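# Stow earphones in the chest drawer and close it

## Task

Place the coiled earphones inside the small chest's open drawer, then push that drawer closed, with the chest still standing upright at the end.

## Robot and tools

Robot: two seven-joint arms, left_arm and right_arm, each ending in a two-finger gripper with a wrist camera (cam_left_wrist, cam_right_wrist, both 896x504). The right gripper's fingers are rigid. The left gripper's fingers can fold. A part held in the outer quarter of the pads, toward the tips, is squeezed normally. A part held deeper can be pulled toward the palm, held loosely (narrow parts) or squeezed too hard (wide parts), and may slip out later. Pressing the fingertips into a surface folds them easily unless fully closed, so contact can go unnoticed and the next grip can fail.

Frames: the scene frame has its origin at table-top height, midway between the nominal arm bases. +z is up, +x points out over the table, and left_arm sits on the +y side; image left and right do not follow the arm names. Bases: left_arm at (+0.005, +0.443, 0) m, right_arm at (-0.029, -0.446, 0) m, each turned slightly about z. Reported hand positions and orientations are in the scene frame and may be off by a few centimetres. On each gripper, +z is the direction the fingers point and y is the direction they open and close. end_effector_position is the point between the pads when closed. Fingertips extend about 33 mm past it at gaps up to 40 mm, and about 9 mm when fully open.

execute_actions(actions, cameras): actions is a list of actions. Each action has up to 15 rows, one per 1/30 s step, and the last row repeats until 15 steps are done. Every row holds 18 numbers in [-1, 1], covering both arms: left dx, dy, dz, rx, ry, rz, left gripper position, force_limit, speed, then the same nine for the right arm. The six pose numbers are an offset, not a pose. They are measured from that arm's Hand target as it stood when the action began, along the Hand target's own axes. Every row counts from that same start. 1.0 equals 0.6 m or 180 degrees, and rx, ry, rz form a single rotation vector. Sending the same offset again moves the arm further. Six zeros re-command the current Hand target. The gripper numbers are absolute settings: position +1 is fully open (140 mm), about -0.8 closes the pads together, and -1 closes until blocked. force_limit runs from -1 (about 14 N) to +1 (about 58 N), but faster closing grips much harder. speed runs from -1 (about 30 mm/s) to +1 (about 250 mm/s). Both start at +1. Always resend an arm's gripper values, because a 0 counts as a command. Images come back only when actions is empty or when cameras names them.

move(target, speed, blend, blocking, cameras): target is one 18-number row or a list of up to 15 rows, laid out as above. Pose numbers are offsets from each arm's current Hand target in its own axes, and each row in the list counts from that same start, not from the previous row. The gripper moves in a straight line and takes no care to avoid obstacles or the other arm. speed is the top speed in m/s, from 0.002 to 2, default 0.25; one value, or one per target. blend, in metres, rounds corners between list targets, and the default 0 stops at each one. One move lasts at most 10 s. blocking=false returns after about 0.5 s while the motion continues. The result adds a move: line giving the ending (done, off_target, moving, held, fault) and limits (paced = clipped, held = steps withheld).

wait(seconds 0 to 10) lets the scene run. stop brakes a running move, but the fingers keep moving. zoom_image(camera, region [x0, y0, x1, y1] in pixels, at most 504 by 504) enlarges part of the latest image from that camera. clear_fault(arm) clears a torque or force fault that has already been reported. finished_scene(scene) ends the scene for good, so call it only once the drawer is shut with the earphones inside.

Controller behaviour: each step clips the command to within 70 mm and 16 degrees of the measured pose. Hand target in a result is the last commanded pose after clipping, and the next offsets start from it. The gripper often stops short of it. To correct that, send zeros or the missing distance. To end a push, command the target back past the gripper.

Results: end_effector_position (m) and quat_wxyz; Hand target; Tool commands; object_status (0 moving, 1 blocked while opening, 2 blocked while closing, which means a likely grip, 3 reached the setpoint or pads met, which may mean nothing is held); position_measured in counts (3 fully open, 75 about 100 mm, 139 about 60 mm, 200 about 20 mm, 230 pads touching); joint velocities (within noise means at rest); joint torques and external joint torques; flange force along the gripper axes, which includes the weight of anything held; wrist depth as a 7x7 grid of distances in mm (- means no value); and step positions for calls that ran actions.

Gripping: close with -1 and look for object_status 2. To grip harder, raise force_limit and change position slightly, for example to -0.98. To loosen, open and then close again slowly.

Limits and faults: an outside force of 85 N on an arm, or contact torque of 85 N m on the large joints or 11 N m on the forearm and wrist joints, stops that arm until clear_fault is called. Going beyond a joint's range (elbow -3.077 to -0.117; wrist pitch 0.440 to 4.622; waist and upper arm roll ±2.901; shoulder ±1.836; forearm roll ±2.876; wrist roll ±3.051), or moving a joint too fast, also counts as a fault. A MOTOR HOT line warns of overheating, and an over-temperature stop lasts 30 to 60 s. Large wrist turns can swing the elbow.

Avoid: dropping the earphones, or letting anything leave the table; tipping the chest; slamming the drawer shut; hitting fixed or heavy objects hard; squeezing a part hard while it still rests on something; grippers or arms pressing on each other; and fast moves while carrying a load. Loose objects may sometimes be nudged by outside disturbances.

Each tool is called after "Call:" as a command line: name --argument value for each argument, lists and objects as JSON in quotes; but a table of rows of numbers goes row by row, as --pt "numbers of a row", without its own name.

## Session

Call:
execute_actions --actions '[]'

Scene clock: 0.00 s.
left_arm: end_effector_position=(+0.7704, +0.7153, +0.2962) position_measured=3 object_status=3 end_effector_quat_wxyz=(-0.481, +0.552, -0.582, +0.353) | right_arm: end_effector_position=(+0.0207, -0.7249, +0.1294) position_measured=3 object_status=3 end_effector_quat_wxyz=(-0.448, +0.644, -0.620, +0.000)
Joint positions: left_arm=[0.855 0.508 -0.425 -2.086 0.498 3.807 0.093] | right_arm=[-1.699 0.12 -0.111 -2.351 0.404 1.598 -2.082]
Joint velocities: within noise
Joint torques (N m): no reading
External joint torques (N m): no reading
Flange force (N): no reading
Wrist depth (mm): cam_left_wrist=[2354 2133 2289 2836 2170 - - / 2521 2936 2599 2868 2248 - 297 / 2836 - 3565 1426 2354 - 307 / 3418 131 3283 1194 2627 133 111 / - 107 4159 1620 2495 126 96 / - 94 2170 2836 2627 1934 97 / - - 2332 2151 - 1920 -] | cam_right_wrist=[3274 - - 265 218 - - / 2865 - - - - - - / 2626 - - - - - - / - 139 821 - - 136 - / - 102 1230 - 371 145 98 / - 3453 869 863 335 314 - / - 3763 3551 739 311 300 298]
Hand target: left_arm +0.7704, +0.7153, +0.2962; -0.481, +0.552, -0.582, +0.353 | right_arm +0.0207, -0.7249, +0.1294; -0.448, +0.644, -0.620, +0.000
Tool commands: left_gripper/position=+1.0 left_gripper/force_limit=+1.0 left_gripper/speed=+1.0 right_gripper/position=+1.0 right_gripper/force_limit=+1.0 right_gripper/speed=+1.0

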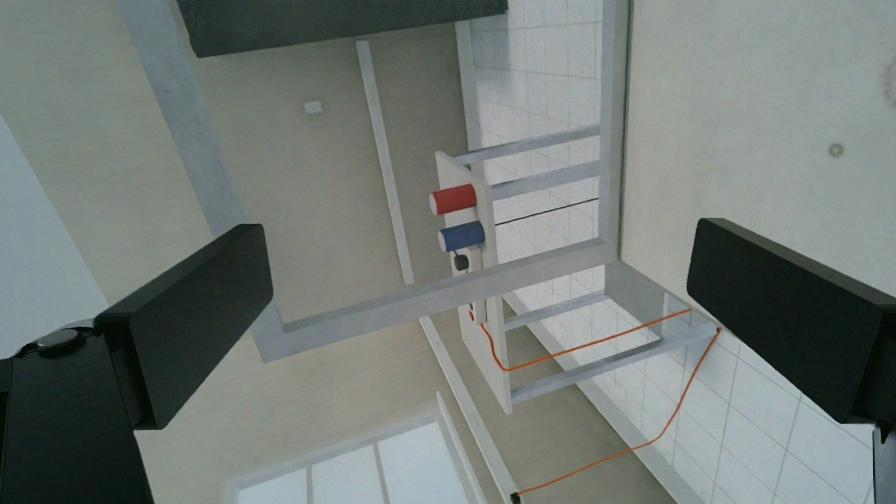

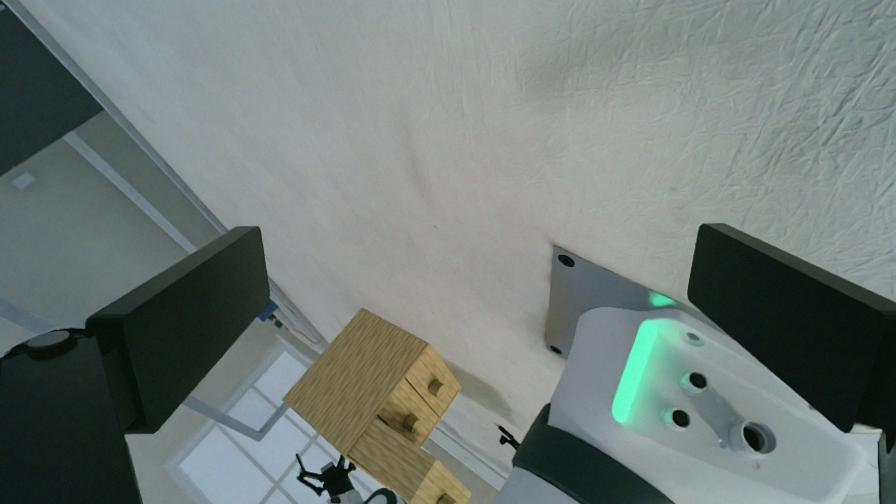

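Call:
move --pt "0.2 -0.1 -0.3 -0.18 -0.13 -0.22 1 0 1 -0.207 -0.493 -0.083 -0.16 0 -0.22 1 0 1" --pt "0.4125 -0.2075 -0.746 -0.362 -0.2657 -0.438 1 0 1 -0.6595 -0.6628 0.2215 -0.3248 0 -0.4496 1 0 1" --blend '[0.1,0]' --speed 0.35 --cameras '["all"]'

Scene clock: 59.37 s.
left_arm: end_effector_position=(+0.4012, +0.4022, +0.4998) position_measured=3 object_status=3 end_effector_quat_wxyz=(-0.001, +1.000, -0.003, +0.000) | right_arm: end_effector_position=(+0.3209, -0.4019, +0.4995) position_measured=3 object_status=3 end_effector_quat_wxyz=(+0.002, +1.000, +0.001, +0.001)
Joint positions: left_arm=[1.072 -0.657 -0.718 -1.729 -0.438 1.235 -1.219] | right_arm=[-1.063 -0.808 0.623 -1.828 0.473 1.172 -2.005]
Joint velocities: left_arm=[-0.002 0 -0.001 0.002 0 -0.002 -0.006] | right_arm=[within noise]
Joint torques (N m): left_arm=[0 1.84 12.49 19.66 0.54 2.3 -0.13] | right_arm=[-0.27 8.02 -14.48 17.25 0.92 2.29 0.14]
External joint torques (N m): left_arm=[0.08 -0.35 -0.16 0.64 -0.25 -0.36 -0.13] | right_arm=[-0.32 1.19 -0.12 -0.17 0.08 -0.34 0.14]
Flange force (N): left_arm=[0.9 1.2 -2.7] | right_arm=[2.4 0.7 -2.4]
Wrist depth (mm): cam_left_wrist=[557 567 - 578 591 512 365 / - 593 - - 601 463 378 / 1442 627 - - 655 492 397 / 1512 131 664 - - 134 416 / - 114 686 - - 126 96 / - 94 - 616 - - 97 / - - - 489 816 824 -] | cam_right_wrist=[418 520 - - - - - / 396 573 - - - - - / 449 501 596 669 - - 1537 / 498 139 687 676 - 134 1626 / - 102 - 696 - 128 102 / - 96 785 596 - - - / - - 746 385 480 - -]
Hand target: left_arm +0.4009, +0.4008, +0.5002; -0.001, +1.000, +0.000, +0.000 | right_arm +0.3210, -0.4005, +0.4995; +0.000, +1.000, -0.001, +0.000
Off the commanded pose: left_arm 0.002 m, 0 deg | right_arm 0.001 m, 0 deg.
move: done; limits=paced

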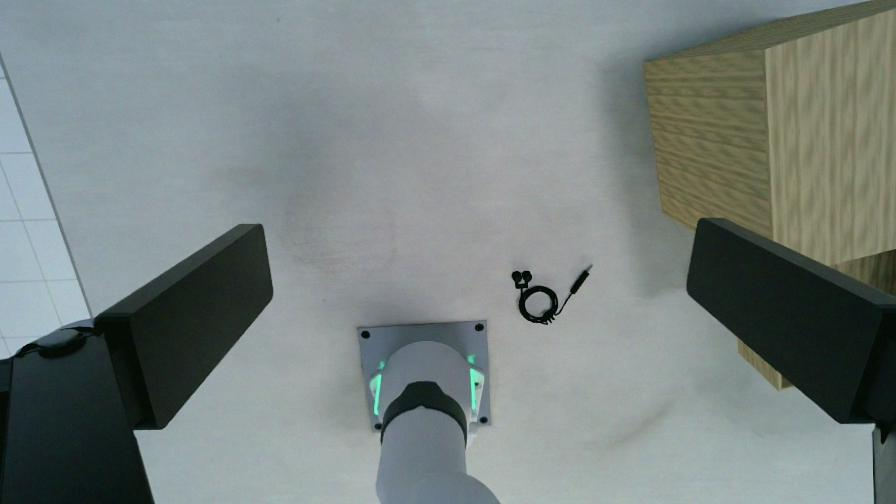

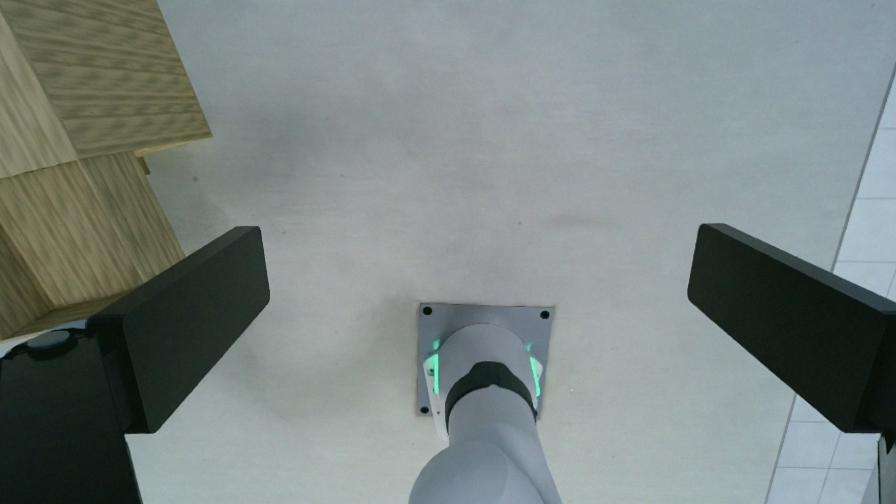

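Call:
zoom_image --camera "cam_left_wrist" --region '[480, 240, 620, 350]'

Call:
zoom_image --camera "cam_right_wrist" --region '[0, 0, 300, 400]'

Call:
zoom_image --camera "cam_left_wrist" --region '[600, 0, 896, 430]'

Scaled by 3.600 from the camera's 896x504 image, which has a finer 1280x720 frame.

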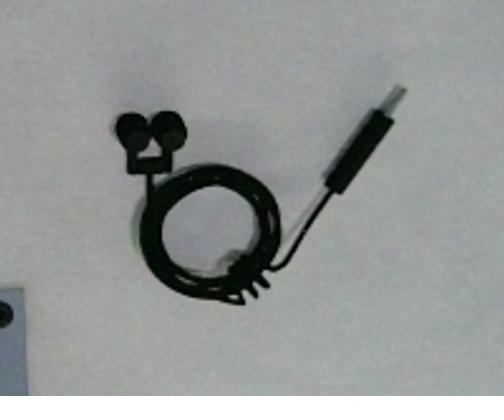

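Scaled by 1.260 from the camera's 896x504 image, which has a finer 1280x720 frame.

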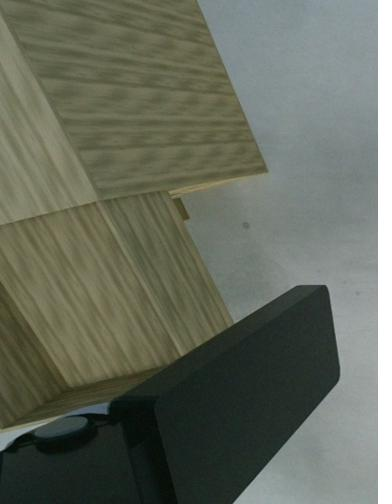

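Scaled by 1.172 from the camera's 896x504 image, which has a finer 1280x720 frame.

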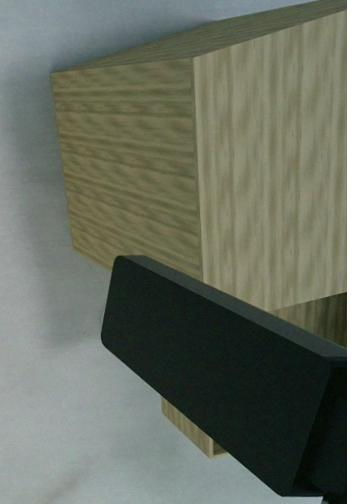

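Call:
move --target '[-0.333,0.25,0.333,0,0,0,1,0,1,0.098,-0.651,-0.034,0,0,0,1,0,1]' --speed 0.3 --cameras '["all"]'

Scene clock: 192.93 s.
left_arm: end_effector_position=(+0.2015, +0.2514, +0.3013) position_measured=3 object_status=3 end_effector_quat_wxyz=(-0.001, +1.000, -0.003, +0.001) | right_arm: end_effector_position=(+0.3814, -0.0103, +0.5191) position_measured=3 object_status=3 end_effector_quat_wxyz=(-0.001, +1.000, +0.002, +0.005)
Joint positions: left_arm=[0.592 -1.523 -0.692 -2.534 -0.767 1.162 -1.348] | right_arm=[-1.81 -0.768 1.497 -0.563 1.11 0.891 -1.034]
Joint velocities: left_arm=[within noise] | right_arm=[0.001 0 -0.001 -0.001 0.002 0 0.004]
Joint torques (N m): left_arm=[-0.32 15.85 16.01 13.28 0.61 2.33 -0.1] | right_arm=[-0.56 41.67 -10.46 4.18 0.76 2.26 0.13]
External joint torques (N m): left_arm=[-0.29 -0.99 -0.16 -0.67 -0.19 -0.35 -0.1] | right_arm=[-0.47 1.06 0.23 0 0.15 -0.41 0.13]
Flange force (N): left_arm=[-3.9 0.2 3.8] | right_arm=[0.0 0.0 0.0]
Wrist depth (mm): cam_left_wrist=[387 - 390 - 386 287 210 / - - - - - - 221 / 427 442 430 430 435 - 239 / - 124 - 462 439 134 242 / - 114 428 - - 126 96 / - 287 392 507 529 - 97 / - 268 376 - 565 572 -] | cam_right_wrist=[- - 378 375 - - - / - - 391 392 - - - / - - 407 415 - - - / - 127 426 516 - 136 - / - 103 - 539 530 127 102 / - 318 - - - 733 - / - 296 - - - 667 -]
Hand target: left_arm +0.2010, +0.2511, +0.3002; -0.001, +1.000, +0.000, +0.000 | right_arm +0.3802, -0.0100, +0.5200; +0.000, +1.000, -0.001, +0.000
Off the commanded pose: left_arm 0.001 m, 0 deg | right_arm 0.001 m, 1 deg.
move: done

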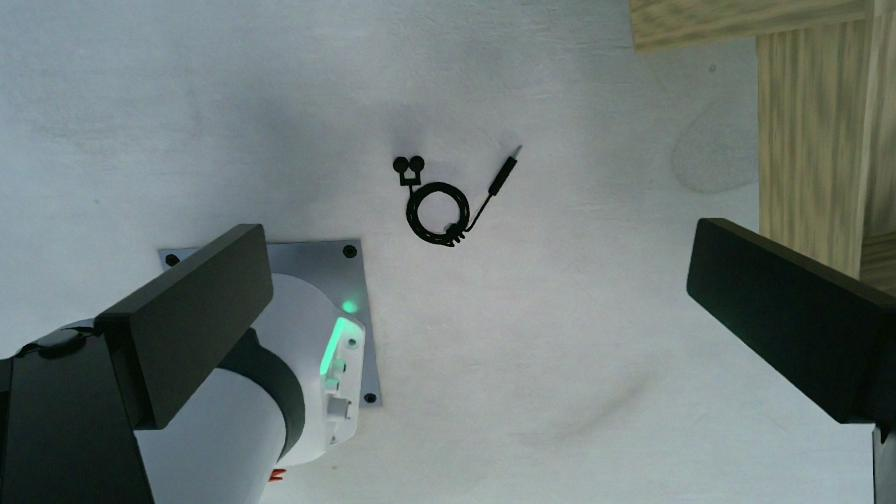

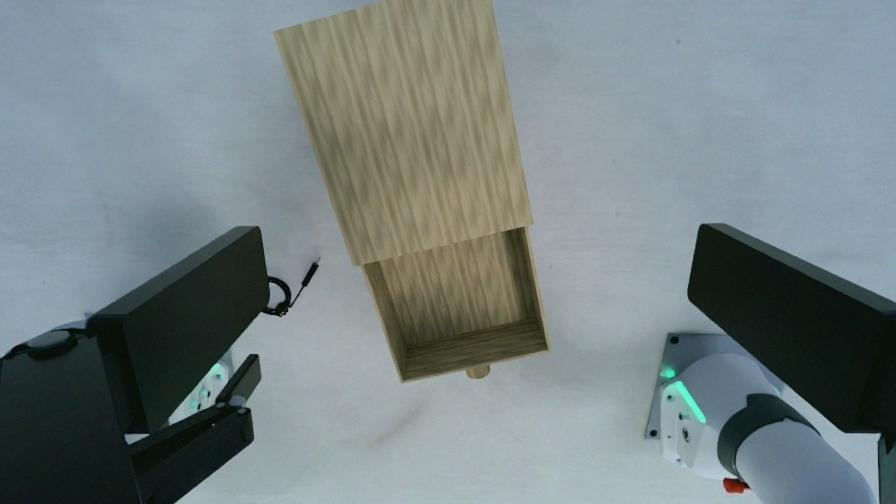

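Call:
move --target '[-0.0985,-0.0315,0.235,0,0,0.75,0.3,-1,0,-0.4336,0.383,0.317,0,0,0.922,-1,-1,0]' --speed 0.35 --cameras '["all"]'

Scene clock: 384.83 s.
left_arm: end_effector_position=(+0.1428, +0.2693, +0.1603) position_measured=91 object_status=3 end_effector_quat_wxyz=(-0.001, -0.385, +0.923, +0.009) | right_arm: end_effector_position=(+0.1198, -0.2380, +0.3299) position_measured=233 object_status=3 end_effector_quat_wxyz=(+0.000, -0.125, +0.992, +0.002)
Joint positions: left_arm=[-0.411 -1.249 -0.559 -3.035 -0.532 1.787 0.343] | right_arm=[-0.853 -1.768 0.547 -2.434 0.791 0.802 0.93]
Joint velocities: left_arm=[0.001 -0.001 0 -0.001 0.001 -0.001 0.006] | right_arm=[within noise]
Joint torques (N m): left_arm=[0.08 5.63 7.59 21.18 0.51 2.15 0.43] | right_arm=[0.39 23.79 -14.99 7.03 0.21 2.61 0.06]
External joint torques (N m): left_arm=[0.07 -0.76 0.23 -0.26 -0.24 -0.37 0.43] | right_arm=[0.43 -0.55 0.18 -1.13 -0.36 0.13 0.06]
Flange force (N): left_arm=[-0.8 5.6 -1.1] | right_arm=[2.8 -1.7 4.5]
Wrist depth (mm): cam_left_wrist=[- 264 - 262 267 265 263 / 253 272 275 - 279 274 248 / 266 - 290 286 288 270 210 / 297 - - 311 140 251 208 / 313 86 100 332 - 101 88 / - 76 346 346 - - - / - - - - - - -] | cam_right_wrist=[- - - - - - - / - - - - - 427 - / - - - - - - - / - - 492 132 - - - / - - 87 95 91 296 299 / - - - - - - 328 / - - - - - - -]
Hand target: left_arm +0.1418, +0.2703, +0.1593; +0.000, -0.382, +0.924, +0.001 | right_arm +0.1200, -0.2395, +0.3295; +0.000, -0.122, +0.993, +0.000
Off the commanded pose: left_arm 0.002 m, 1 deg | right_arm 0.002 m, 0 deg.
joint sent to its limit (left arm) — joint 4 (elbow), lower limit, where the elbow is as bent as it goes. The joint targets still meet the commanded pose.
joint sent to its limit (right arm) — joint 2 (shoulder), lower limit. The joint targets still meet the commanded pose.
move: done

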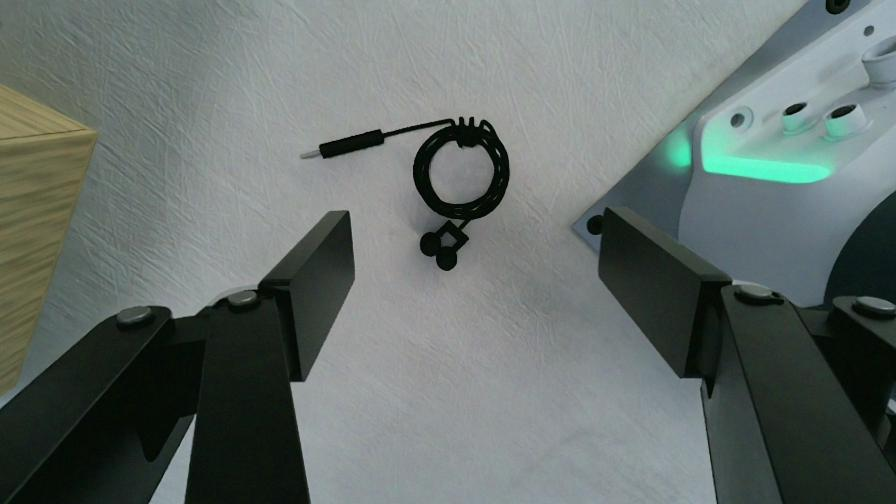

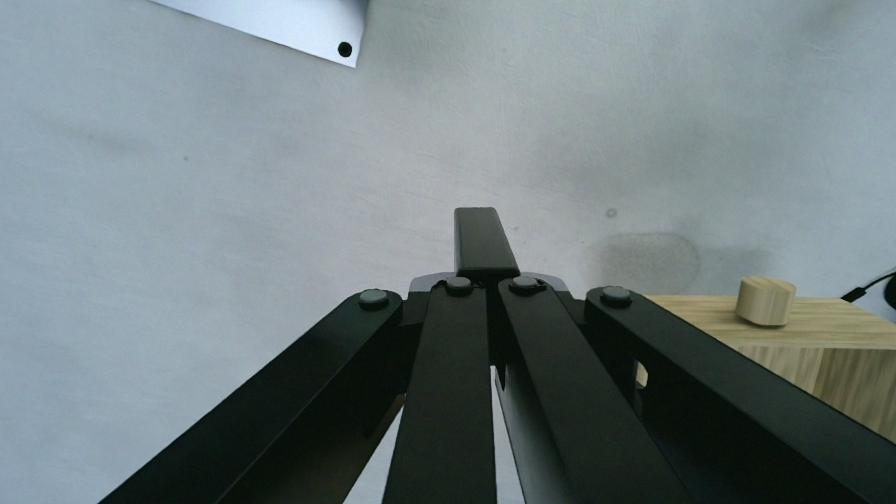

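Call:
move --target '[-0.005,-0.003,0.099,0,0,-0.044,0.127,-1,0,0,0,0,0,0,0,-1,-1,0]' --speed 0.2 --cameras '["cam_left_wrist"]'

Scene clock: 498.30 s.
left_arm: end_effector_position=(+0.1560, +0.2717, +0.1030) position_measured=113 object_status=3 end_effector_quat_wxyz=(+0.011, -0.465, +0.885, +0.023) | right_arm: end_effector_position=(+0.1198, -0.2380, +0.3299) position_measured=233 object_status=3 end_effector_quat_wxyz=(+0.000, -0.125, +0.992, +0.002)
Joint positions: left_arm=[0.003 -1.563 -1.121 -3.036 -1.072 1.527 0.546] | right_arm=[-0.852 -1.768 0.547 -2.434 0.791 0.803 0.931]
Joint velocities: left_arm=[-0.001 0 0 0 0 0.004 0.001] | right_arm=[within noise]
Joint torques (N m): left_arm=[-1.11 11.41 14.35 9.69 1.35 2.5 -0.1] | right_arm=[0.4 23.73 -15.02 7.04 0.2 2.61 0.18]
External joint torques (N m): left_arm=[-1.13 0.02 0.65 -0.56 0.47 -0.01 -0.1] | right_arm=[0.42 -0.6 0.15 -1.1 -0.36 0.14 0.18]
Flange force (N): left_arm=[1.1 8.5 -1.9] | right_arm=[2.9 -1.4 4.5]
Wrist depth (mm): cam_left_wrist=[202 202 206 209 211 212 216 / 212 215 212 215 223 228 224 / 221 225 234 230 - 240 228 / - 243 139 243 139 247 206 / - 88 116 269 - 88 88 / - - - 283 287 - - / - - - 297 301 - -] | cam_right_wrist=[- - 422 - - - - / - - - - - - - / - - - - - - - / - - - 120 - - 498 / - - 87 95 91 298 300 / - - - - - - 328 / - - - - - - -]
Hand target: left_arm +0.1452, +0.2712, +0.0999; +0.000, -0.445, +0.895, +0.001 | right_arm +0.1200, -0.2395, +0.3295; +0.000, -0.122, +0.993, +0.000
Off the commanded pose: left_arm 0.011 m, 4 deg | right_arm 0.002 m, 0 deg.
previous command not reached (left arm): moving toward its pose would have brought two parts of the arm too close to each other.
joint sent to its limit (right arm) — joint 2 (shoulder), lower limit. The joint targets still meet the commanded pose.
move: held (left_arm); limits=held
Images, in order (width x height): cam_left_wrist 896x504.

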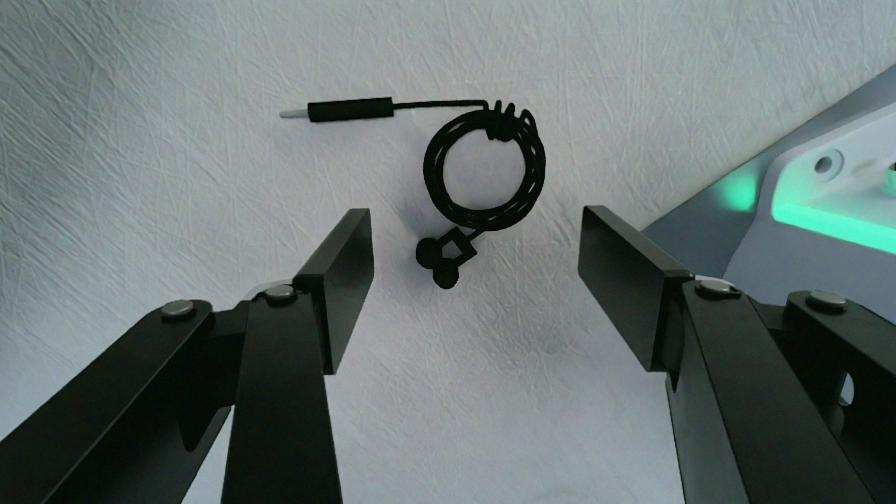

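Call:
move --target '[0.0503,-0.1108,-0.0667,0,0,-0.523,-0.33,-1,0,0,0,0,0,0,0,-1,-1,0]' --speed 0.25 --cameras '["cam_left_wrist"]'

Scene clock: 608.13 s.
left_arm: end_effector_position=(+0.1793, +0.2069, +0.1397) position_measured=171 object_status=3 end_effector_quat_wxyz=(+0.000, +0.958, -0.287, -0.002) | right_arm: end_effector_position=(+0.1198, -0.2380, +0.3299) position_measured=233 object_status=3 end_effector_quat_wxyz=(+0.000, -0.125, +0.992, +0.002)
Joint positions: left_arm=[0.346 -1.793 -1.121 -2.81 -1.211 1.213 -0.929] | right_arm=[-0.852 -1.768 0.547 -2.434 0.791 0.803 0.931]
Joint velocities: left_arm=[0 -0.001 -0.001 0.001 -0.001 -0.001 -0.006] | right_arm=[within noise]
Joint torques (N m): left_arm=[-1.1 14.13 17.96 5.58 0.89 2.69 -0.06] | right_arm=[0.42 23.78 -15.03 7.06 0.19 2.62 0.13]
External joint torques (N m): left_arm=[-1.09 -1.16 -0.02 -0.63 0.12 0.05 -0.06] | right_arm=[0.36 -0.44 0.19 -1.13 -0.37 0.15 0.13]
Flange force (N): left_arm=[-7.2 2.0 3.5] | right_arm=[2.5 -1.7 4.2]
Wrist depth (mm): cam_left_wrist=[238 237 238 240 241 244 239 / 254 - 250 250 - 262 - / 264 266 - - 267 266 273 / 280 283 - 272 123 290 286 / 295 295 91 113 111 92 301 / - - - - - - 70 / - - - - - - 66] | cam_right_wrist=[- - - - - 422 - / - - 455 - 445 - - / - - - - - - - / - - - 120 - - 484 / - - 87 95 91 296 298 / - - - - - - 327 / - - - - - - -]
Hand target: left_arm +0.1800, +0.2069, +0.1398; -0.001, +0.959, -0.284, +0.000 | right_arm +0.1200, -0.2395, +0.3295; +0.000, -0.122, +0.993, +0.000
Off the commanded pose: left_arm 0.001 m, 0 deg | right_arm 0.002 m, 0 deg.
held back during your reply time or a wait (left arm), on 90 control steps: two parts of the arm were too close to each other, or the arm's last command would have brought them too close.
joint sent to its limit (left arm) — joint 2 (shoulder), lower limit. The joint targets still meet the commanded pose.
joint sent to its limit (right arm) — joint 2 (shoulder), lower limit. The joint targets still meet the commanded pose.
move: done
Images, in order (width x height): cam_left_wrist 896x504.

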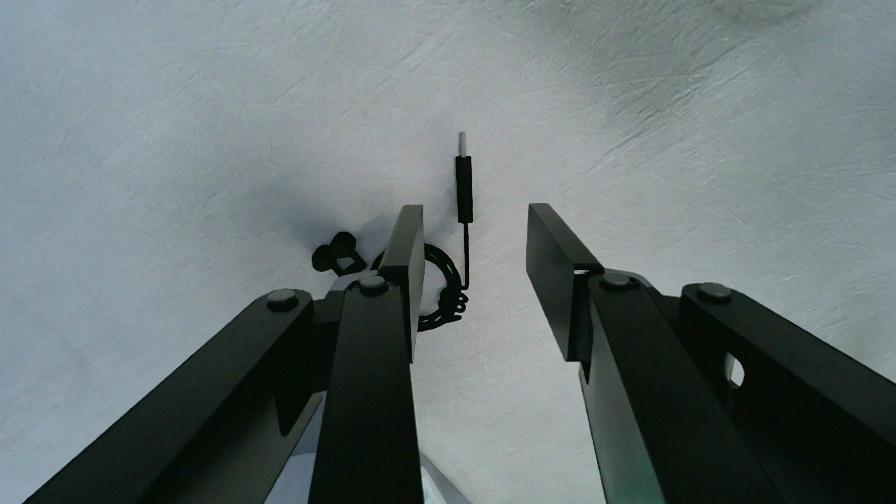

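Call:
move --target '[0,0,0.145,0,0,0,-0.33,-1,0,0,0,0,0,0,0,-1,-1,0]' --speed 0.15 --cameras '["cam_left_wrist"]'

Scene clock: 622.63 s.
left_arm: end_effector_position=(+0.1743, +0.2132, +0.0817) position_measured=171 object_status=3 end_effector_quat_wxyz=(-0.005, +0.957, -0.291, -0.011) | right_arm: end_effector_position=(+0.1198, -0.2380, +0.3299) position_measured=233 object_status=3 end_effector_quat_wxyz=(+0.000, -0.125, +0.992, +0.002)
Joint positions: left_arm=[0.242 -1.793 -1.327 -2.886 -1.373 1.276 -0.959] | right_arm=[-0.852 -1.768 0.547 -2.434 0.791 0.803 0.931]
Joint torques (N m): left_arm=[0.09 12.98 17.85 2.5 1.36 2.4 0.15] | right_arm=[0.43 23.77 -15.03 7.05 0.2 2.6 0.16]
External joint torques (N m): left_arm=[0.06 -0.47 0.06 -0.24 0.52 -0.21 0.16] | right_arm=[0.43 -0.6 0.2 -1.08 -0.36 0.13 0.16]
Flange force (N): left_arm=[-1.4 -0.9 -2.2] | right_arm=[2.8 -1.4 4.5]
Wrist depth (mm): cam_left_wrist=[- 186 186 185 187 184 188 / 198 194 194 - 197 197 196 / - 208 - 206 207 207 210 / - - 215 216 126 222 223 / 236 - 91 226 111 92 235 / - - - - - - 70 / - - - - - - 66] | cam_right_wrist=[427 423 - - - - - / 462 461 - - - - - / - 477 - - - 449 - / - - 482 121 487 486 487 / - 498 87 95 91 297 298 / - - - - - - 329 / - - - - - - -]
Hand target: left_arm +0.1741, +0.2133, +0.0820; -0.006, +0.956, -0.292, -0.012 (not the last commanded pose) | right_arm +0.1200, -0.2395, +0.3295; +0.000, -0.122, +0.993, +0.000
Off the commanded pose: left_arm 0.030 m, 2 deg | right_arm 0.002 m, 0 deg.
joint sent to its limit (right arm) — joint 2 (shoulder), lower limit. The joint targets still meet the commanded pose.
move: held (left_arm; a check stopped the path); limits=held
pose unreachable (left arm): on one or more control steps of this call, first in action 0 (counted from 0), this arm could not follow its commanded pose, so it was not sent that pose on those steps. It may still have moved: this result reports where it is.
cause: moving toward the commanded pose would bring two parts of the arm too close to each other (joints 2 (shoulder) to 5 (forearm roll) lie between them).
Images, in order (width x height): cam_left_wrist 896x504.

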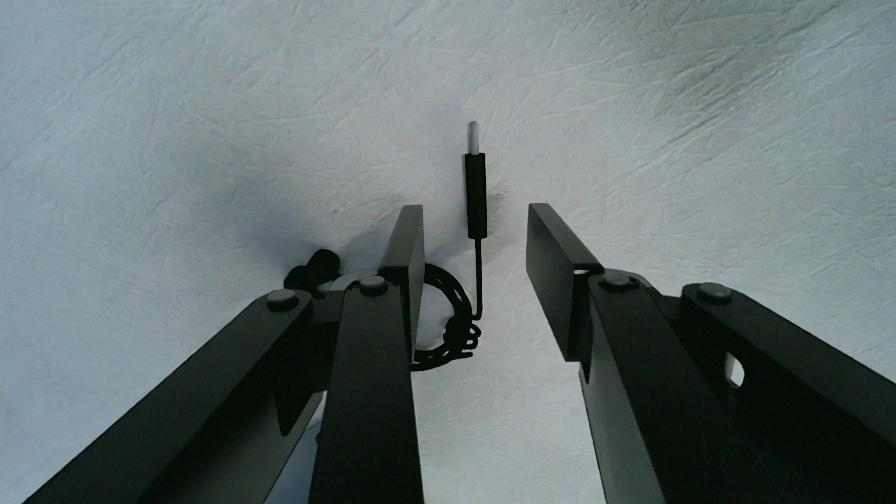

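Call:
move --pt "0.0203 0.003 -0.0472 -0.0015 -0.075 -0.0054 -0.33 -1 0 0 0 0 0 0 0 -1 -1 0" --pt "0.0228 0.0033 0.0443 -0.0015 -0.075 -0.0054 -0.33 -1 0 0 0 0 0 0 0 -1 -1 0" --speed 0.15 --cameras '["cam_left_wrist"]'

Scene clock: 674.97 s.
left_arm: end_effector_position=(+0.1830, +0.2042, +0.0556) position_measured=171 object_status=3 end_effector_quat_wxyz=(-0.038, +0.950, -0.283, -0.127) | right_arm: end_effector_position=(+0.1198, -0.2380, +0.3299) position_measured=233 object_status=3 end_effector_quat_wxyz=(+0.000, -0.125, +0.992, +0.002)
Joint positions: left_arm=[0.535 -1.622 -1.426 -2.64 -1.301 1.247 -0.887] | right_arm=[-0.852 -1.768 0.547 -2.434 0.791 0.803 0.931]
Joint torques (N m): left_arm=[-0.92 15.51 22.18 0.68 1.15 2.05 -0.11] | right_arm=[0.45 23.77 -15.04 7.02 0.19 2.6 0.16]
External joint torques (N m): left_arm=[-0.9 -1.08 -0.72 -1.19 -0.19 0.02 -0.1] | right_arm=[0.5 -0.59 0.15 -1.1 -0.37 0.12 0.16]
Flange force (N): left_arm=[-5.5 1.0 5.7] | right_arm=[3.1 -1.4 4.5]
Wrist depth (mm): cam_left_wrist=[148 148 148 147 148 154 153 / - 161 162 166 162 164 163 / - 175 178 175 180 182 184 / 197 202 195 199 126 206 203 / 221 212 90 214 111 92 224 / - - - - - - 70 / - - - 316 - - 66] | cam_right_wrist=[- 427 402 - - - - / - - - - - - - / - - - - - - - / - - 498 132 - - - / - - 87 95 92 296 303 / - - - - - - 329 / - - - - - - -]
Hand target: left_arm +0.1838, +0.2045, +0.0551; -0.038, +0.951, -0.281, -0.125 | right_arm +0.1200, -0.2395, +0.3295; +0.000, -0.122, +0.993, +0.000
Off the commanded pose: left_arm 0.001 m, 0 deg | right_arm 0.002 m, 0 deg.
joint sent to its limit (right arm) — joint 2 (shoulder), lower limit. The joint targets still meet the commanded pose.
move: done
Images, in order (width x height): cam_left_wrist 896x504.

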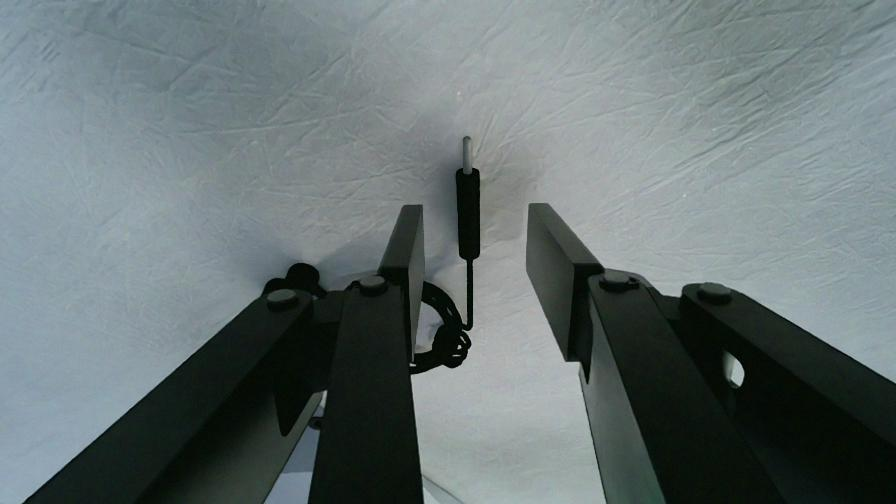

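Call:
move --target '[0.0078,0,0.029,0,0,0,-0.33,-1,0,0,0,0,0,0,0,-1,-1,0]' --speed 0.06 --cameras '["cam_left_wrist"]'

Scene clock: 686.60 s.
left_arm: end_effector_position=(+0.1822, +0.2058, +0.0391) position_measured=171 object_status=3 end_effector_quat_wxyz=(-0.039, +0.950, -0.282, -0.128) | right_arm: end_effector_position=(+0.1198, -0.2380, +0.3299) position_measured=233 object_status=3 end_effector_quat_wxyz=(+0.000, -0.125, +0.992, +0.002)
Joint positions: left_arm=[0.527 -1.63 -1.475 -2.648 -1.345 1.262 -0.892] | right_arm=[-0.852 -1.768 0.547 -2.434 0.791 0.803 0.931]
Joint velocities: left_arm=[-0.002 -0.002 0.001 -0.001 0 0.001 -0.004] | right_arm=[within noise]
Joint torques (N m): left_arm=[-0.58 15.16 19.1 0.45 -0.88 2.63 -0.07] | right_arm=[0.45 23.78 -15.01 7.06 0.2 2.6 0.18]
External joint torques (N m): left_arm=[-0.62 -1.22 -3.72 -0.46 -2.23 0.6 -0.06] | right_arm=[0.43 -0.57 0.24 -1.1 -0.36 0.13 0.18]
Flange force (N): left_arm=[2.2 1.5 18.6] | right_arm=[2.8 -1.4 4.6]
Wrist depth (mm): cam_left_wrist=[135 133 136 133 136 137 136 / 144 145 146 146 144 147 148 / - 162 160 159 162 162 164 / 180 177 175 180 140 185 182 / - - 91 198 125 92 201 / - - - 234 - - 70 / - - - 276 - - 66] | cam_right_wrist=[- 419 - - - - - / - - - - - 429 431 / - - - - - - - / - - - 121 492 - - / - - 87 95 92 297 298 / 577 - - - - - 330 / - - - - - - -]
Hand target: left_arm +0.1838, +0.2045, +0.0371; -0.038, +0.951, -0.281, -0.125 | right_arm +0.1200, -0.2395, +0.3295; +0.000, -0.122, +0.993, +0.000
Off the commanded pose: left_arm 0.003 m, 0 deg | right_arm 0.002 m, 0 deg.
joint sent to its limit (right arm) — joint 2 (shoulder), lower limit. The joint targets still meet the commanded pose.
move: done
Images, in order (width x height): cam_left_wrist 896x504.

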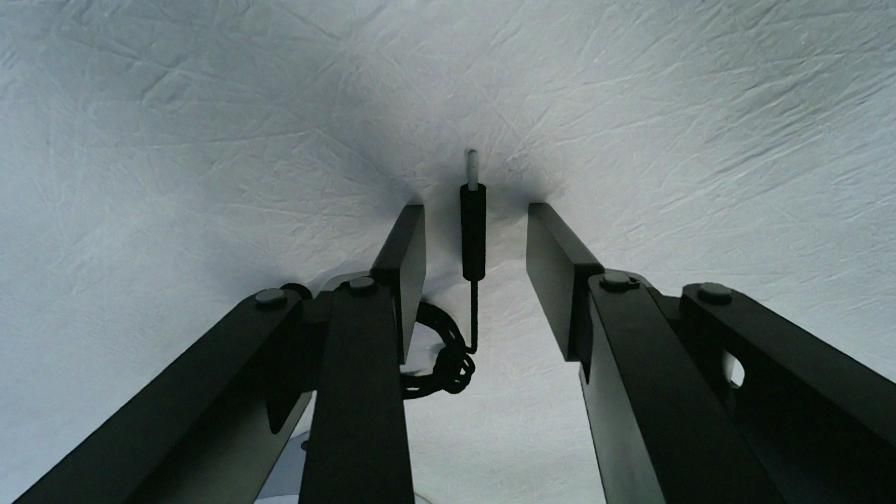

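Call:
move --target '[-0.0018,0,-0.0065,0,0,0,-0.33,-1,0,0,0,0,0,0,0,-1,-1,0]' --speed 0.06 --cameras '["cam_left_wrist"]'

Scene clock: 709.33 s.
left_arm: end_effector_position=(+0.1825, +0.2045, +0.0407) position_measured=171 object_status=3 end_effector_quat_wxyz=(-0.037, +0.950, -0.282, -0.127) | right_arm: end_effector_position=(+0.1198, -0.2380, +0.3299) position_measured=233 object_status=3 end_effector_quat_wxyz=(+0.000, -0.125, +0.992, +0.002)
Joint positions: left_arm=[0.527 -1.63 -1.469 -2.649 -1.345 1.261 -0.893] | right_arm=[-0.852 -1.768 0.547 -2.434 0.791 0.803 0.931]
Joint torques (N m): left_arm=[-0.17 15.36 23.17 0.24 1.43 1.97 -0.01] | right_arm=[0.45 23.81 -15.02 7.01 0.2 2.61 0.16]
External joint torques (N m): left_arm=[-0.14 -1.02 0.34 -0.72 0.1 -0.06 0] | right_arm=[0.46 -0.5 0.13 -1.14 -0.37 0.14 0.16]
Flange force (N): left_arm=[-3.2 -0.4 0.1] | right_arm=[2.9 -1.6 4.3]
Wrist depth (mm): cam_left_wrist=[134 134 137 135 138 139 137 / 146 146 147 147 148 150 153 / 160 164 158 160 165 162 163 / 178 179 - 181 149 184 189 / 205 196 91 200 124 92 203 / - - - 230 - - 70 / - - - - - - 66] | cam_right_wrist=[- - - - - - - / 448 - - - - - - / - - - - - 469 - / - - - 121 - - - / - - 87 95 91 296 300 / - - - - - - 327 / - - - - - - -]
Hand target: left_arm +0.1838, +0.2045, +0.0411; -0.038, +0.951, -0.281, -0.125 | right_arm +0.1200, -0.2395, +0.3295; +0.000, -0.122, +0.993, +0.000
Off the commanded pose: left_arm 0.001 m, 0 deg | right_arm 0.002 m, 0 deg.
joint sent to its limit (right arm) — joint 2 (shoulder), lower limit. The joint targets still meet the commanded pose.
move: done
Images, in order (width x height): cam_left_wrist 896x504.

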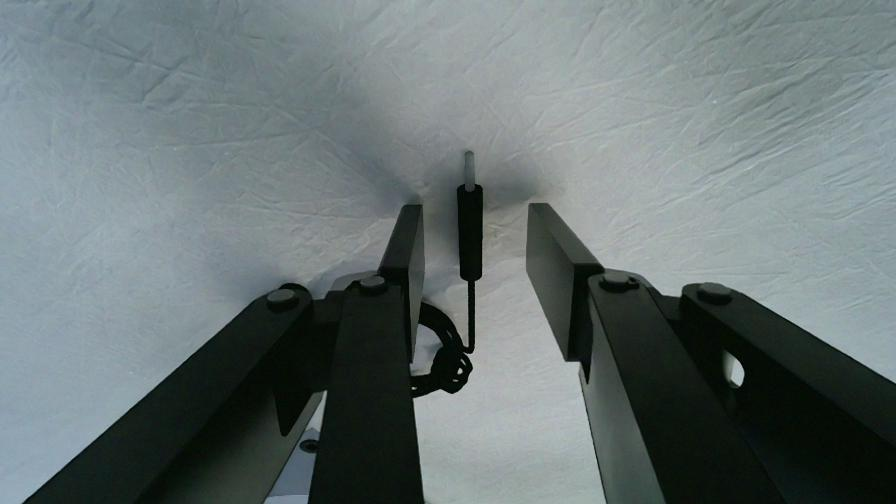

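Call:
move --target '[-0.0004,0,-0.0016,0,0,0,-1,-0.8,-1,0,0,0,0,0,0,-1,-1,0]' --speed 0.06 --cameras '["cam_left_wrist"]'

Scene clock: 719.37 s.
left_arm: end_effector_position=(+0.1829, +0.2041, +0.0416) position_measured=219 object_status=0 end_effector_quat_wxyz=(-0.037, +0.951, -0.282, -0.126) | right_arm: end_effector_position=(+0.1198, -0.2380, +0.3299) position_measured=233 object_status=3 end_effector_quat_wxyz=(+0.000, -0.125, +0.992, +0.002)
Joint positions: left_arm=[0.527 -1.63 -1.466 -2.649 -1.344 1.261 -0.893] | right_arm=[-0.852 -1.768 0.547 -2.434 0.791 0.803 0.931]
Joint torques (N m): left_arm=[0.08 15.57 22.89 0.51 1.75 1.87 0.07] | right_arm=[0.39 23.79 -14.99 7.01 0.2 2.6 0.17]
External joint torques (N m): left_arm=[0.12 -0.84 0.02 -0.51 0.42 -0.16 0.07] | right_arm=[0.41 -0.61 0.23 -1.11 -0.35 0.13 0.17]
Flange force (N): left_arm=[-1.8 -1.0 -0.7] | right_arm=[2.8 -1.4 4.7]
Wrist depth (mm): cam_left_wrist=[- 134 136 136 137 140 138 / - 144 145 148 151 150 154 / 162 165 163 160 164 163 163 / 179 180 181 142 180 185 186 / 203 198 81 90 89 88 - / - - 72 - - 75 - / - - - - - 67 -] | cam_right_wrist=[- - - - - - 445 / - - - 446 - - 436 / - - - - - - - / - - - 120 - - - / - - 87 95 91 297 298 / - - - - - - 328 / - - - - - - -]
Hand target: left_arm +0.1838, +0.2045, +0.0421; -0.038, +0.951, -0.281, -0.125 | right_arm +0.1200, -0.2395, +0.3295; +0.000, -0.122, +0.993, +0.000
Off the commanded pose: left_arm 0.001 m, 0 deg | right_arm 0.002 m, 0 deg.
joint sent to its limit (right arm) — joint 2 (shoulder), lower limit. The joint targets still meet the commanded pose.
move: done
Images, in order (width x height): cam_left_wrist 896x504.

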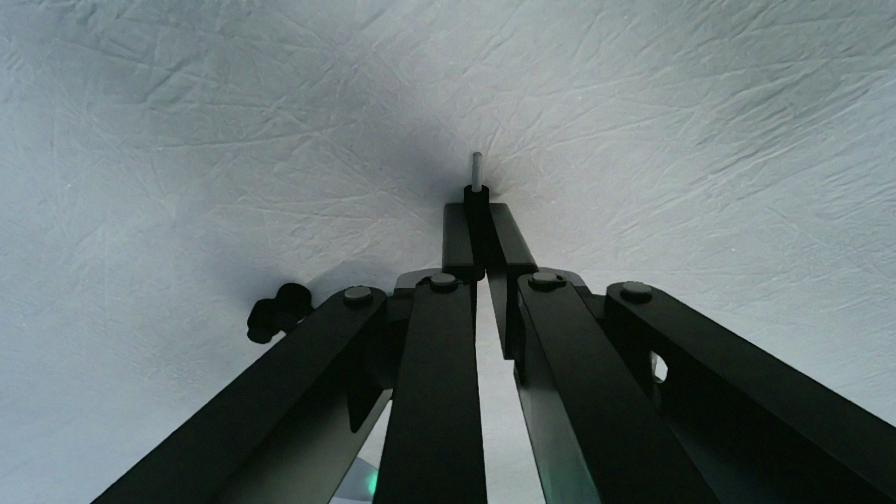

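Call:
wait --seconds 0.5

Scene clock: 724.73 s.
left_arm: end_effector_position=(+0.1829, +0.2041, +0.0416) position_measured=219 object_status=2 end_effector_quat_wxyz=(-0.037, +0.951, -0.282, -0.126) | right_arm: end_effector_position=(+0.1198, -0.2380, +0.3299) position_measured=233 object_status=3 end_effector_quat_wxyz=(+0.000, -0.125, +0.992, +0.002)
Joint positions: left_arm=[0.527 -1.63 -1.466 -2.649 -1.344 1.261 -0.893] | right_arm=[-0.852 -1.768 0.547 -2.434 0.791 0.803 0.931]
Joint torques (N m): left_arm=[-0.03 15.57 22.95 0.52 1.76 1.89 0.04] | right_arm=[0.4 23.79 -14.99 7.1 0.19 2.6 0.17]
External joint torques (N m): left_arm=[-0.07 -0.86 0.13 -0.49 0.43 -0.14 0.05] | right_arm=[0.4 -0.56 0.24 -1.1 -0.38 0.13 0.17]
Flange force (N): left_arm=[-2.4 -0.6 -0.7] | right_arm=[2.7 -1.4 4.5]
Wrist depth (mm): cam_left_wrist=[135 135 136 136 137 138 139 / 147 147 145 148 152 150 152 / 161 162 163 161 165 166 166 / 175 181 177 141 179 186 186 / 207 - 81 90 89 88 210 / 230 - 72 - - 75 - / - - - - - 67 -] | cam_right_wrist=[- - - - - - - / - - - - - - - / - - - - - - - / - - - 120 - - - / 523 - 93 95 91 296 299 / 553 - - - - - 327 / - - - - - - -]
Hand target: left_arm +0.1838, +0.2045, +0.0421; -0.038, +0.951, -0.281, -0.125 | right_arm +0.1200, -0.2395, +0.3295; +0.000, -0.122, +0.993, +0.000
Tool commands: left_gripper/position=-1.0 left_gripper/force_limit=-0.8 left_gripper/speed=-1.0 right_gripper/position=-1.0 right_gripper/force_limit=-1.0 right_gripper/speed=+0.0
Off the commanded pose: left_arm 0.001 m, 0 deg | right_arm 0.002 m, 0 deg.
wait: 0.50 s; at rest from the start

Call:
move --target '[-0.0259,0,-0.0966,0,0,0,-1,-0.8,-1,0,0,0,0,0,0,-1,-1,0]' --speed 0.1 --cameras '["cam_left_wrist"]'

Scene clock: 731.13 s.
left_arm: end_effector_position=(+0.1845, +0.2045, +0.1016) position_measured=219 object_status=2 end_effector_quat_wxyz=(-0.038, +0.952, -0.279, -0.123) | right_arm: end_effector_position=(+0.1198, -0.2380, +0.3299) position_measured=233 object_status=3 end_effector_quat_wxyz=(+0.000, -0.125, +0.992, +0.002)
Joint positions: left_arm=[0.558 -1.598 -1.296 -2.609 -1.178 1.208 -0.885] | right_arm=[-0.852 -1.768 0.547 -2.434 0.791 0.803 0.931]
Joint torques (N m): left_arm=[-0.45 16.65 22.95 4.27 1.83 1.66 0.36] | right_arm=[0.43 23.77 -15.02 7 0.21 2.61 0.16]
External joint torques (N m): left_arm=[-0.45 -0.41 0.18 -0.16 0.49 -0.39 0.37] | right_arm=[0.35 -0.48 0.21 -1.22 -0.36 0.15 0.16]
Flange force (N): left_arm=[-3.1 -0.4 -0.9] | right_arm=[2.7 -1.7 4.6]
Wrist depth (mm): cam_left_wrist=[188 191 194 192 195 193 192 / 206 - 208 206 207 209 212 / 232 234 225 - - - 231 / 248 247 248 128 249 - - / - - 81 90 89 - 301 / - - 72 - - 75 316 / - - - - - 67 -] | cam_right_wrist=[- - 423 - - - - / - - - - - - - / - - - - - - - / - - - 120 - - - / - - 87 95 91 297 300 / - - - - - - 327 / - - - - - - -]
Hand target: left_arm +0.1837, +0.2044, +0.1021; -0.038, +0.951, -0.281, -0.125 | right_arm +0.1200, -0.2395, +0.3295; +0.000, -0.122, +0.993, +0.000
Off the commanded pose: left_arm 0.001 m, 0 deg | right_arm 0.002 m, 0 deg.
joint sent to its limit (right arm) — joint 2 (shoulder), lower limit. The joint targets still meet the commanded pose.
move: done
Images, in order (width x height): cam_left_wrist 896x504.

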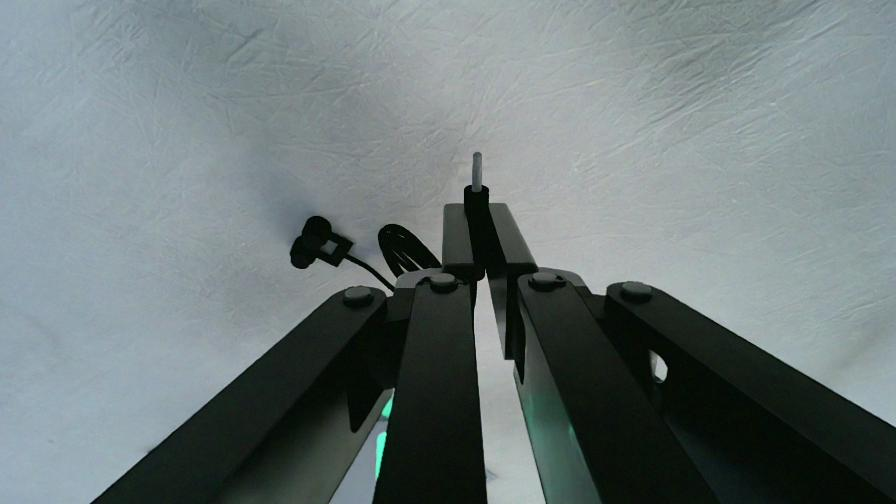

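Call:
move --target '[-0.0767,0.0183,-0.4597,0,0.0833,0,-1,-0.8,-1,0,0,0,0,0,0,-1,-1,0]' --speed 0.2 --cameras '["all"]'

Scene clock: 782.60 s.
left_arm: end_effector_position=(+0.2006, +0.1793, +0.3798) position_measured=219 object_status=2 end_effector_quat_wxyz=(-0.001, +0.958, -0.287, +0.001) | right_arm: end_effector_position=(+0.1198, -0.2380, +0.3299) position_measured=233 object_status=3 end_effector_quat_wxyz=(+0.000, -0.125, +0.992, +0.002)
Joint positions: left_arm=[0.658 -1.389 -0.678 -2.208 -0.798 1.041 -0.923] | right_arm=[-0.852 -1.768 0.547 -2.434 0.791 0.803 0.931]
Joint velocities: left_arm=[-0.001 -0.001 0.001 0.001 0 -0.005 -0.005] | right_arm=[within noise]
Joint torques (N m): left_arm=[-0.07 19.04 19.01 12.37 1.15 2.32 -0.06] | right_arm=[0.45 23.7 -15.04 7.04 0.19 2.6 0.18]
External joint torques (N m): left_arm=[-0.11 -0.76 0.52 0.33 0.45 -0.36 -0.06] | right_arm=[0.49 -0.64 0.14 -1.08 -0.37 0.13 0.18]
Flange force (N): left_arm=[-2.5 0.8 -0.9] | right_arm=[3.1 -1.3 4.6]
Wrist depth (mm): cam_left_wrist=[450 - - - 311 316 460 / - 444 479 - 467 298 - / - - 490 512 510 500 529 / - 539 513 117 510 541 551 / - - 81 90 89 - 567 / 603 - 72 - - 75 - / - - - - - 67 -] | cam_right_wrist=[- - 409 435 - - - / - - - 434 - - - / - - - - - - - / - - - 120 - 502 - / - 514 87 95 91 298 298 / - - - - - - 329 / - - - - - - -]
Hand target: left_arm +0.2001, +0.1800, +0.3804; -0.001, +0.959, -0.283, +0.000 | right_arm +0.1200, -0.2395, +0.3295; +0.000, -0.122, +0.993, +0.000
Off the commanded pose: left_arm 0.001 m, 0 deg | right_arm 0.002 m, 0 deg.
joint sent to its limit (right arm) — joint 2 (shoulder), lower limit. The joint targets still meet the commanded pose.
move: done

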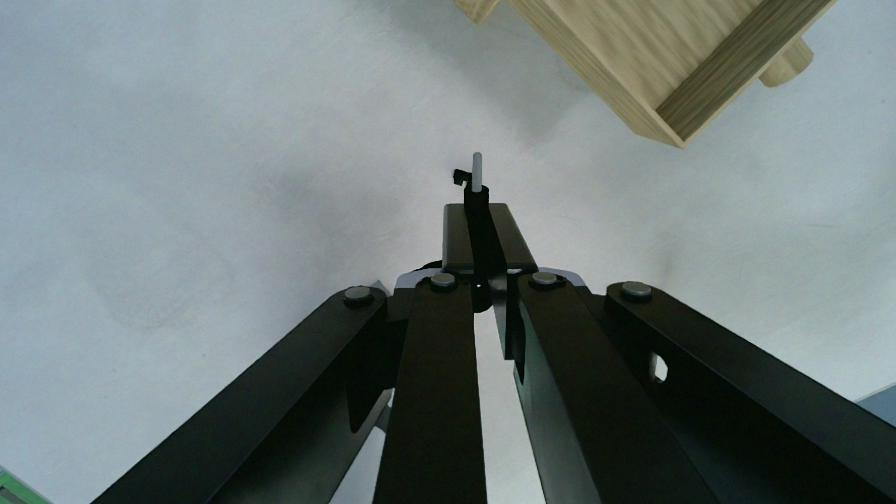

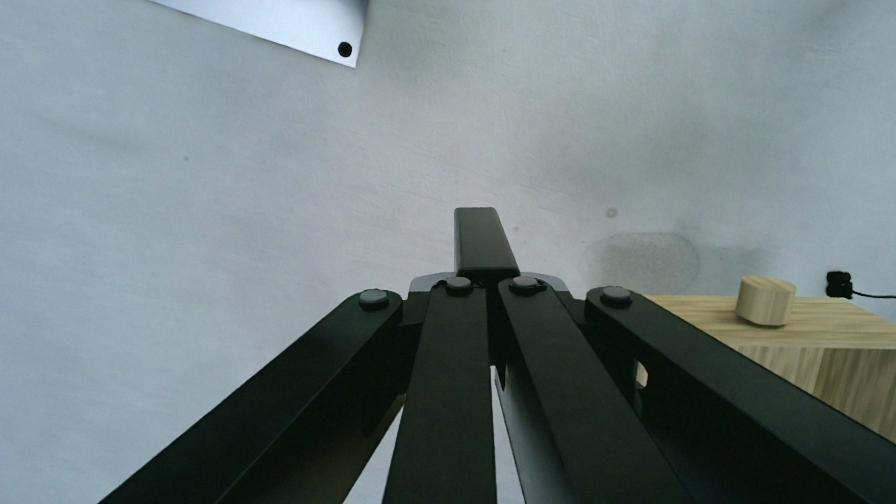

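Call:
zoom_image --camera "cam_left_wrist" --region '[380, 130, 560, 330]'

Call:
zoom_image --camera "cam_right_wrist" --region '[716, 200, 896, 400]'

Scaled by 2.520 from the camera's 896x504 image, which has a finer 1280x720 frame.

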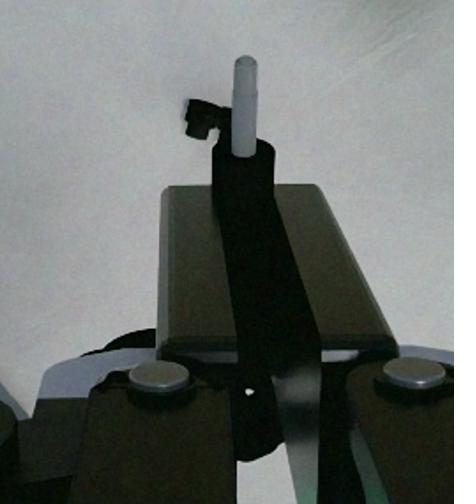

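Scaled by 2.520 from the camera's 896x504 image, which has a finer 1280x720 frame.

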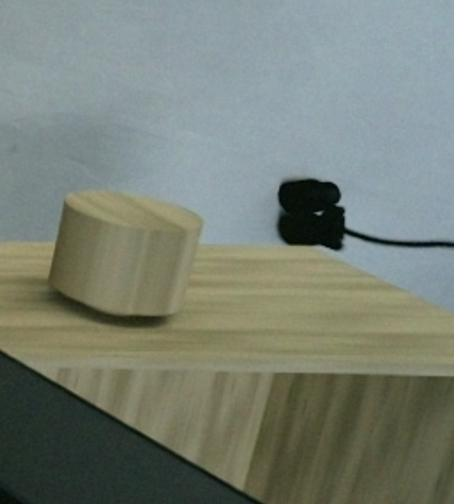

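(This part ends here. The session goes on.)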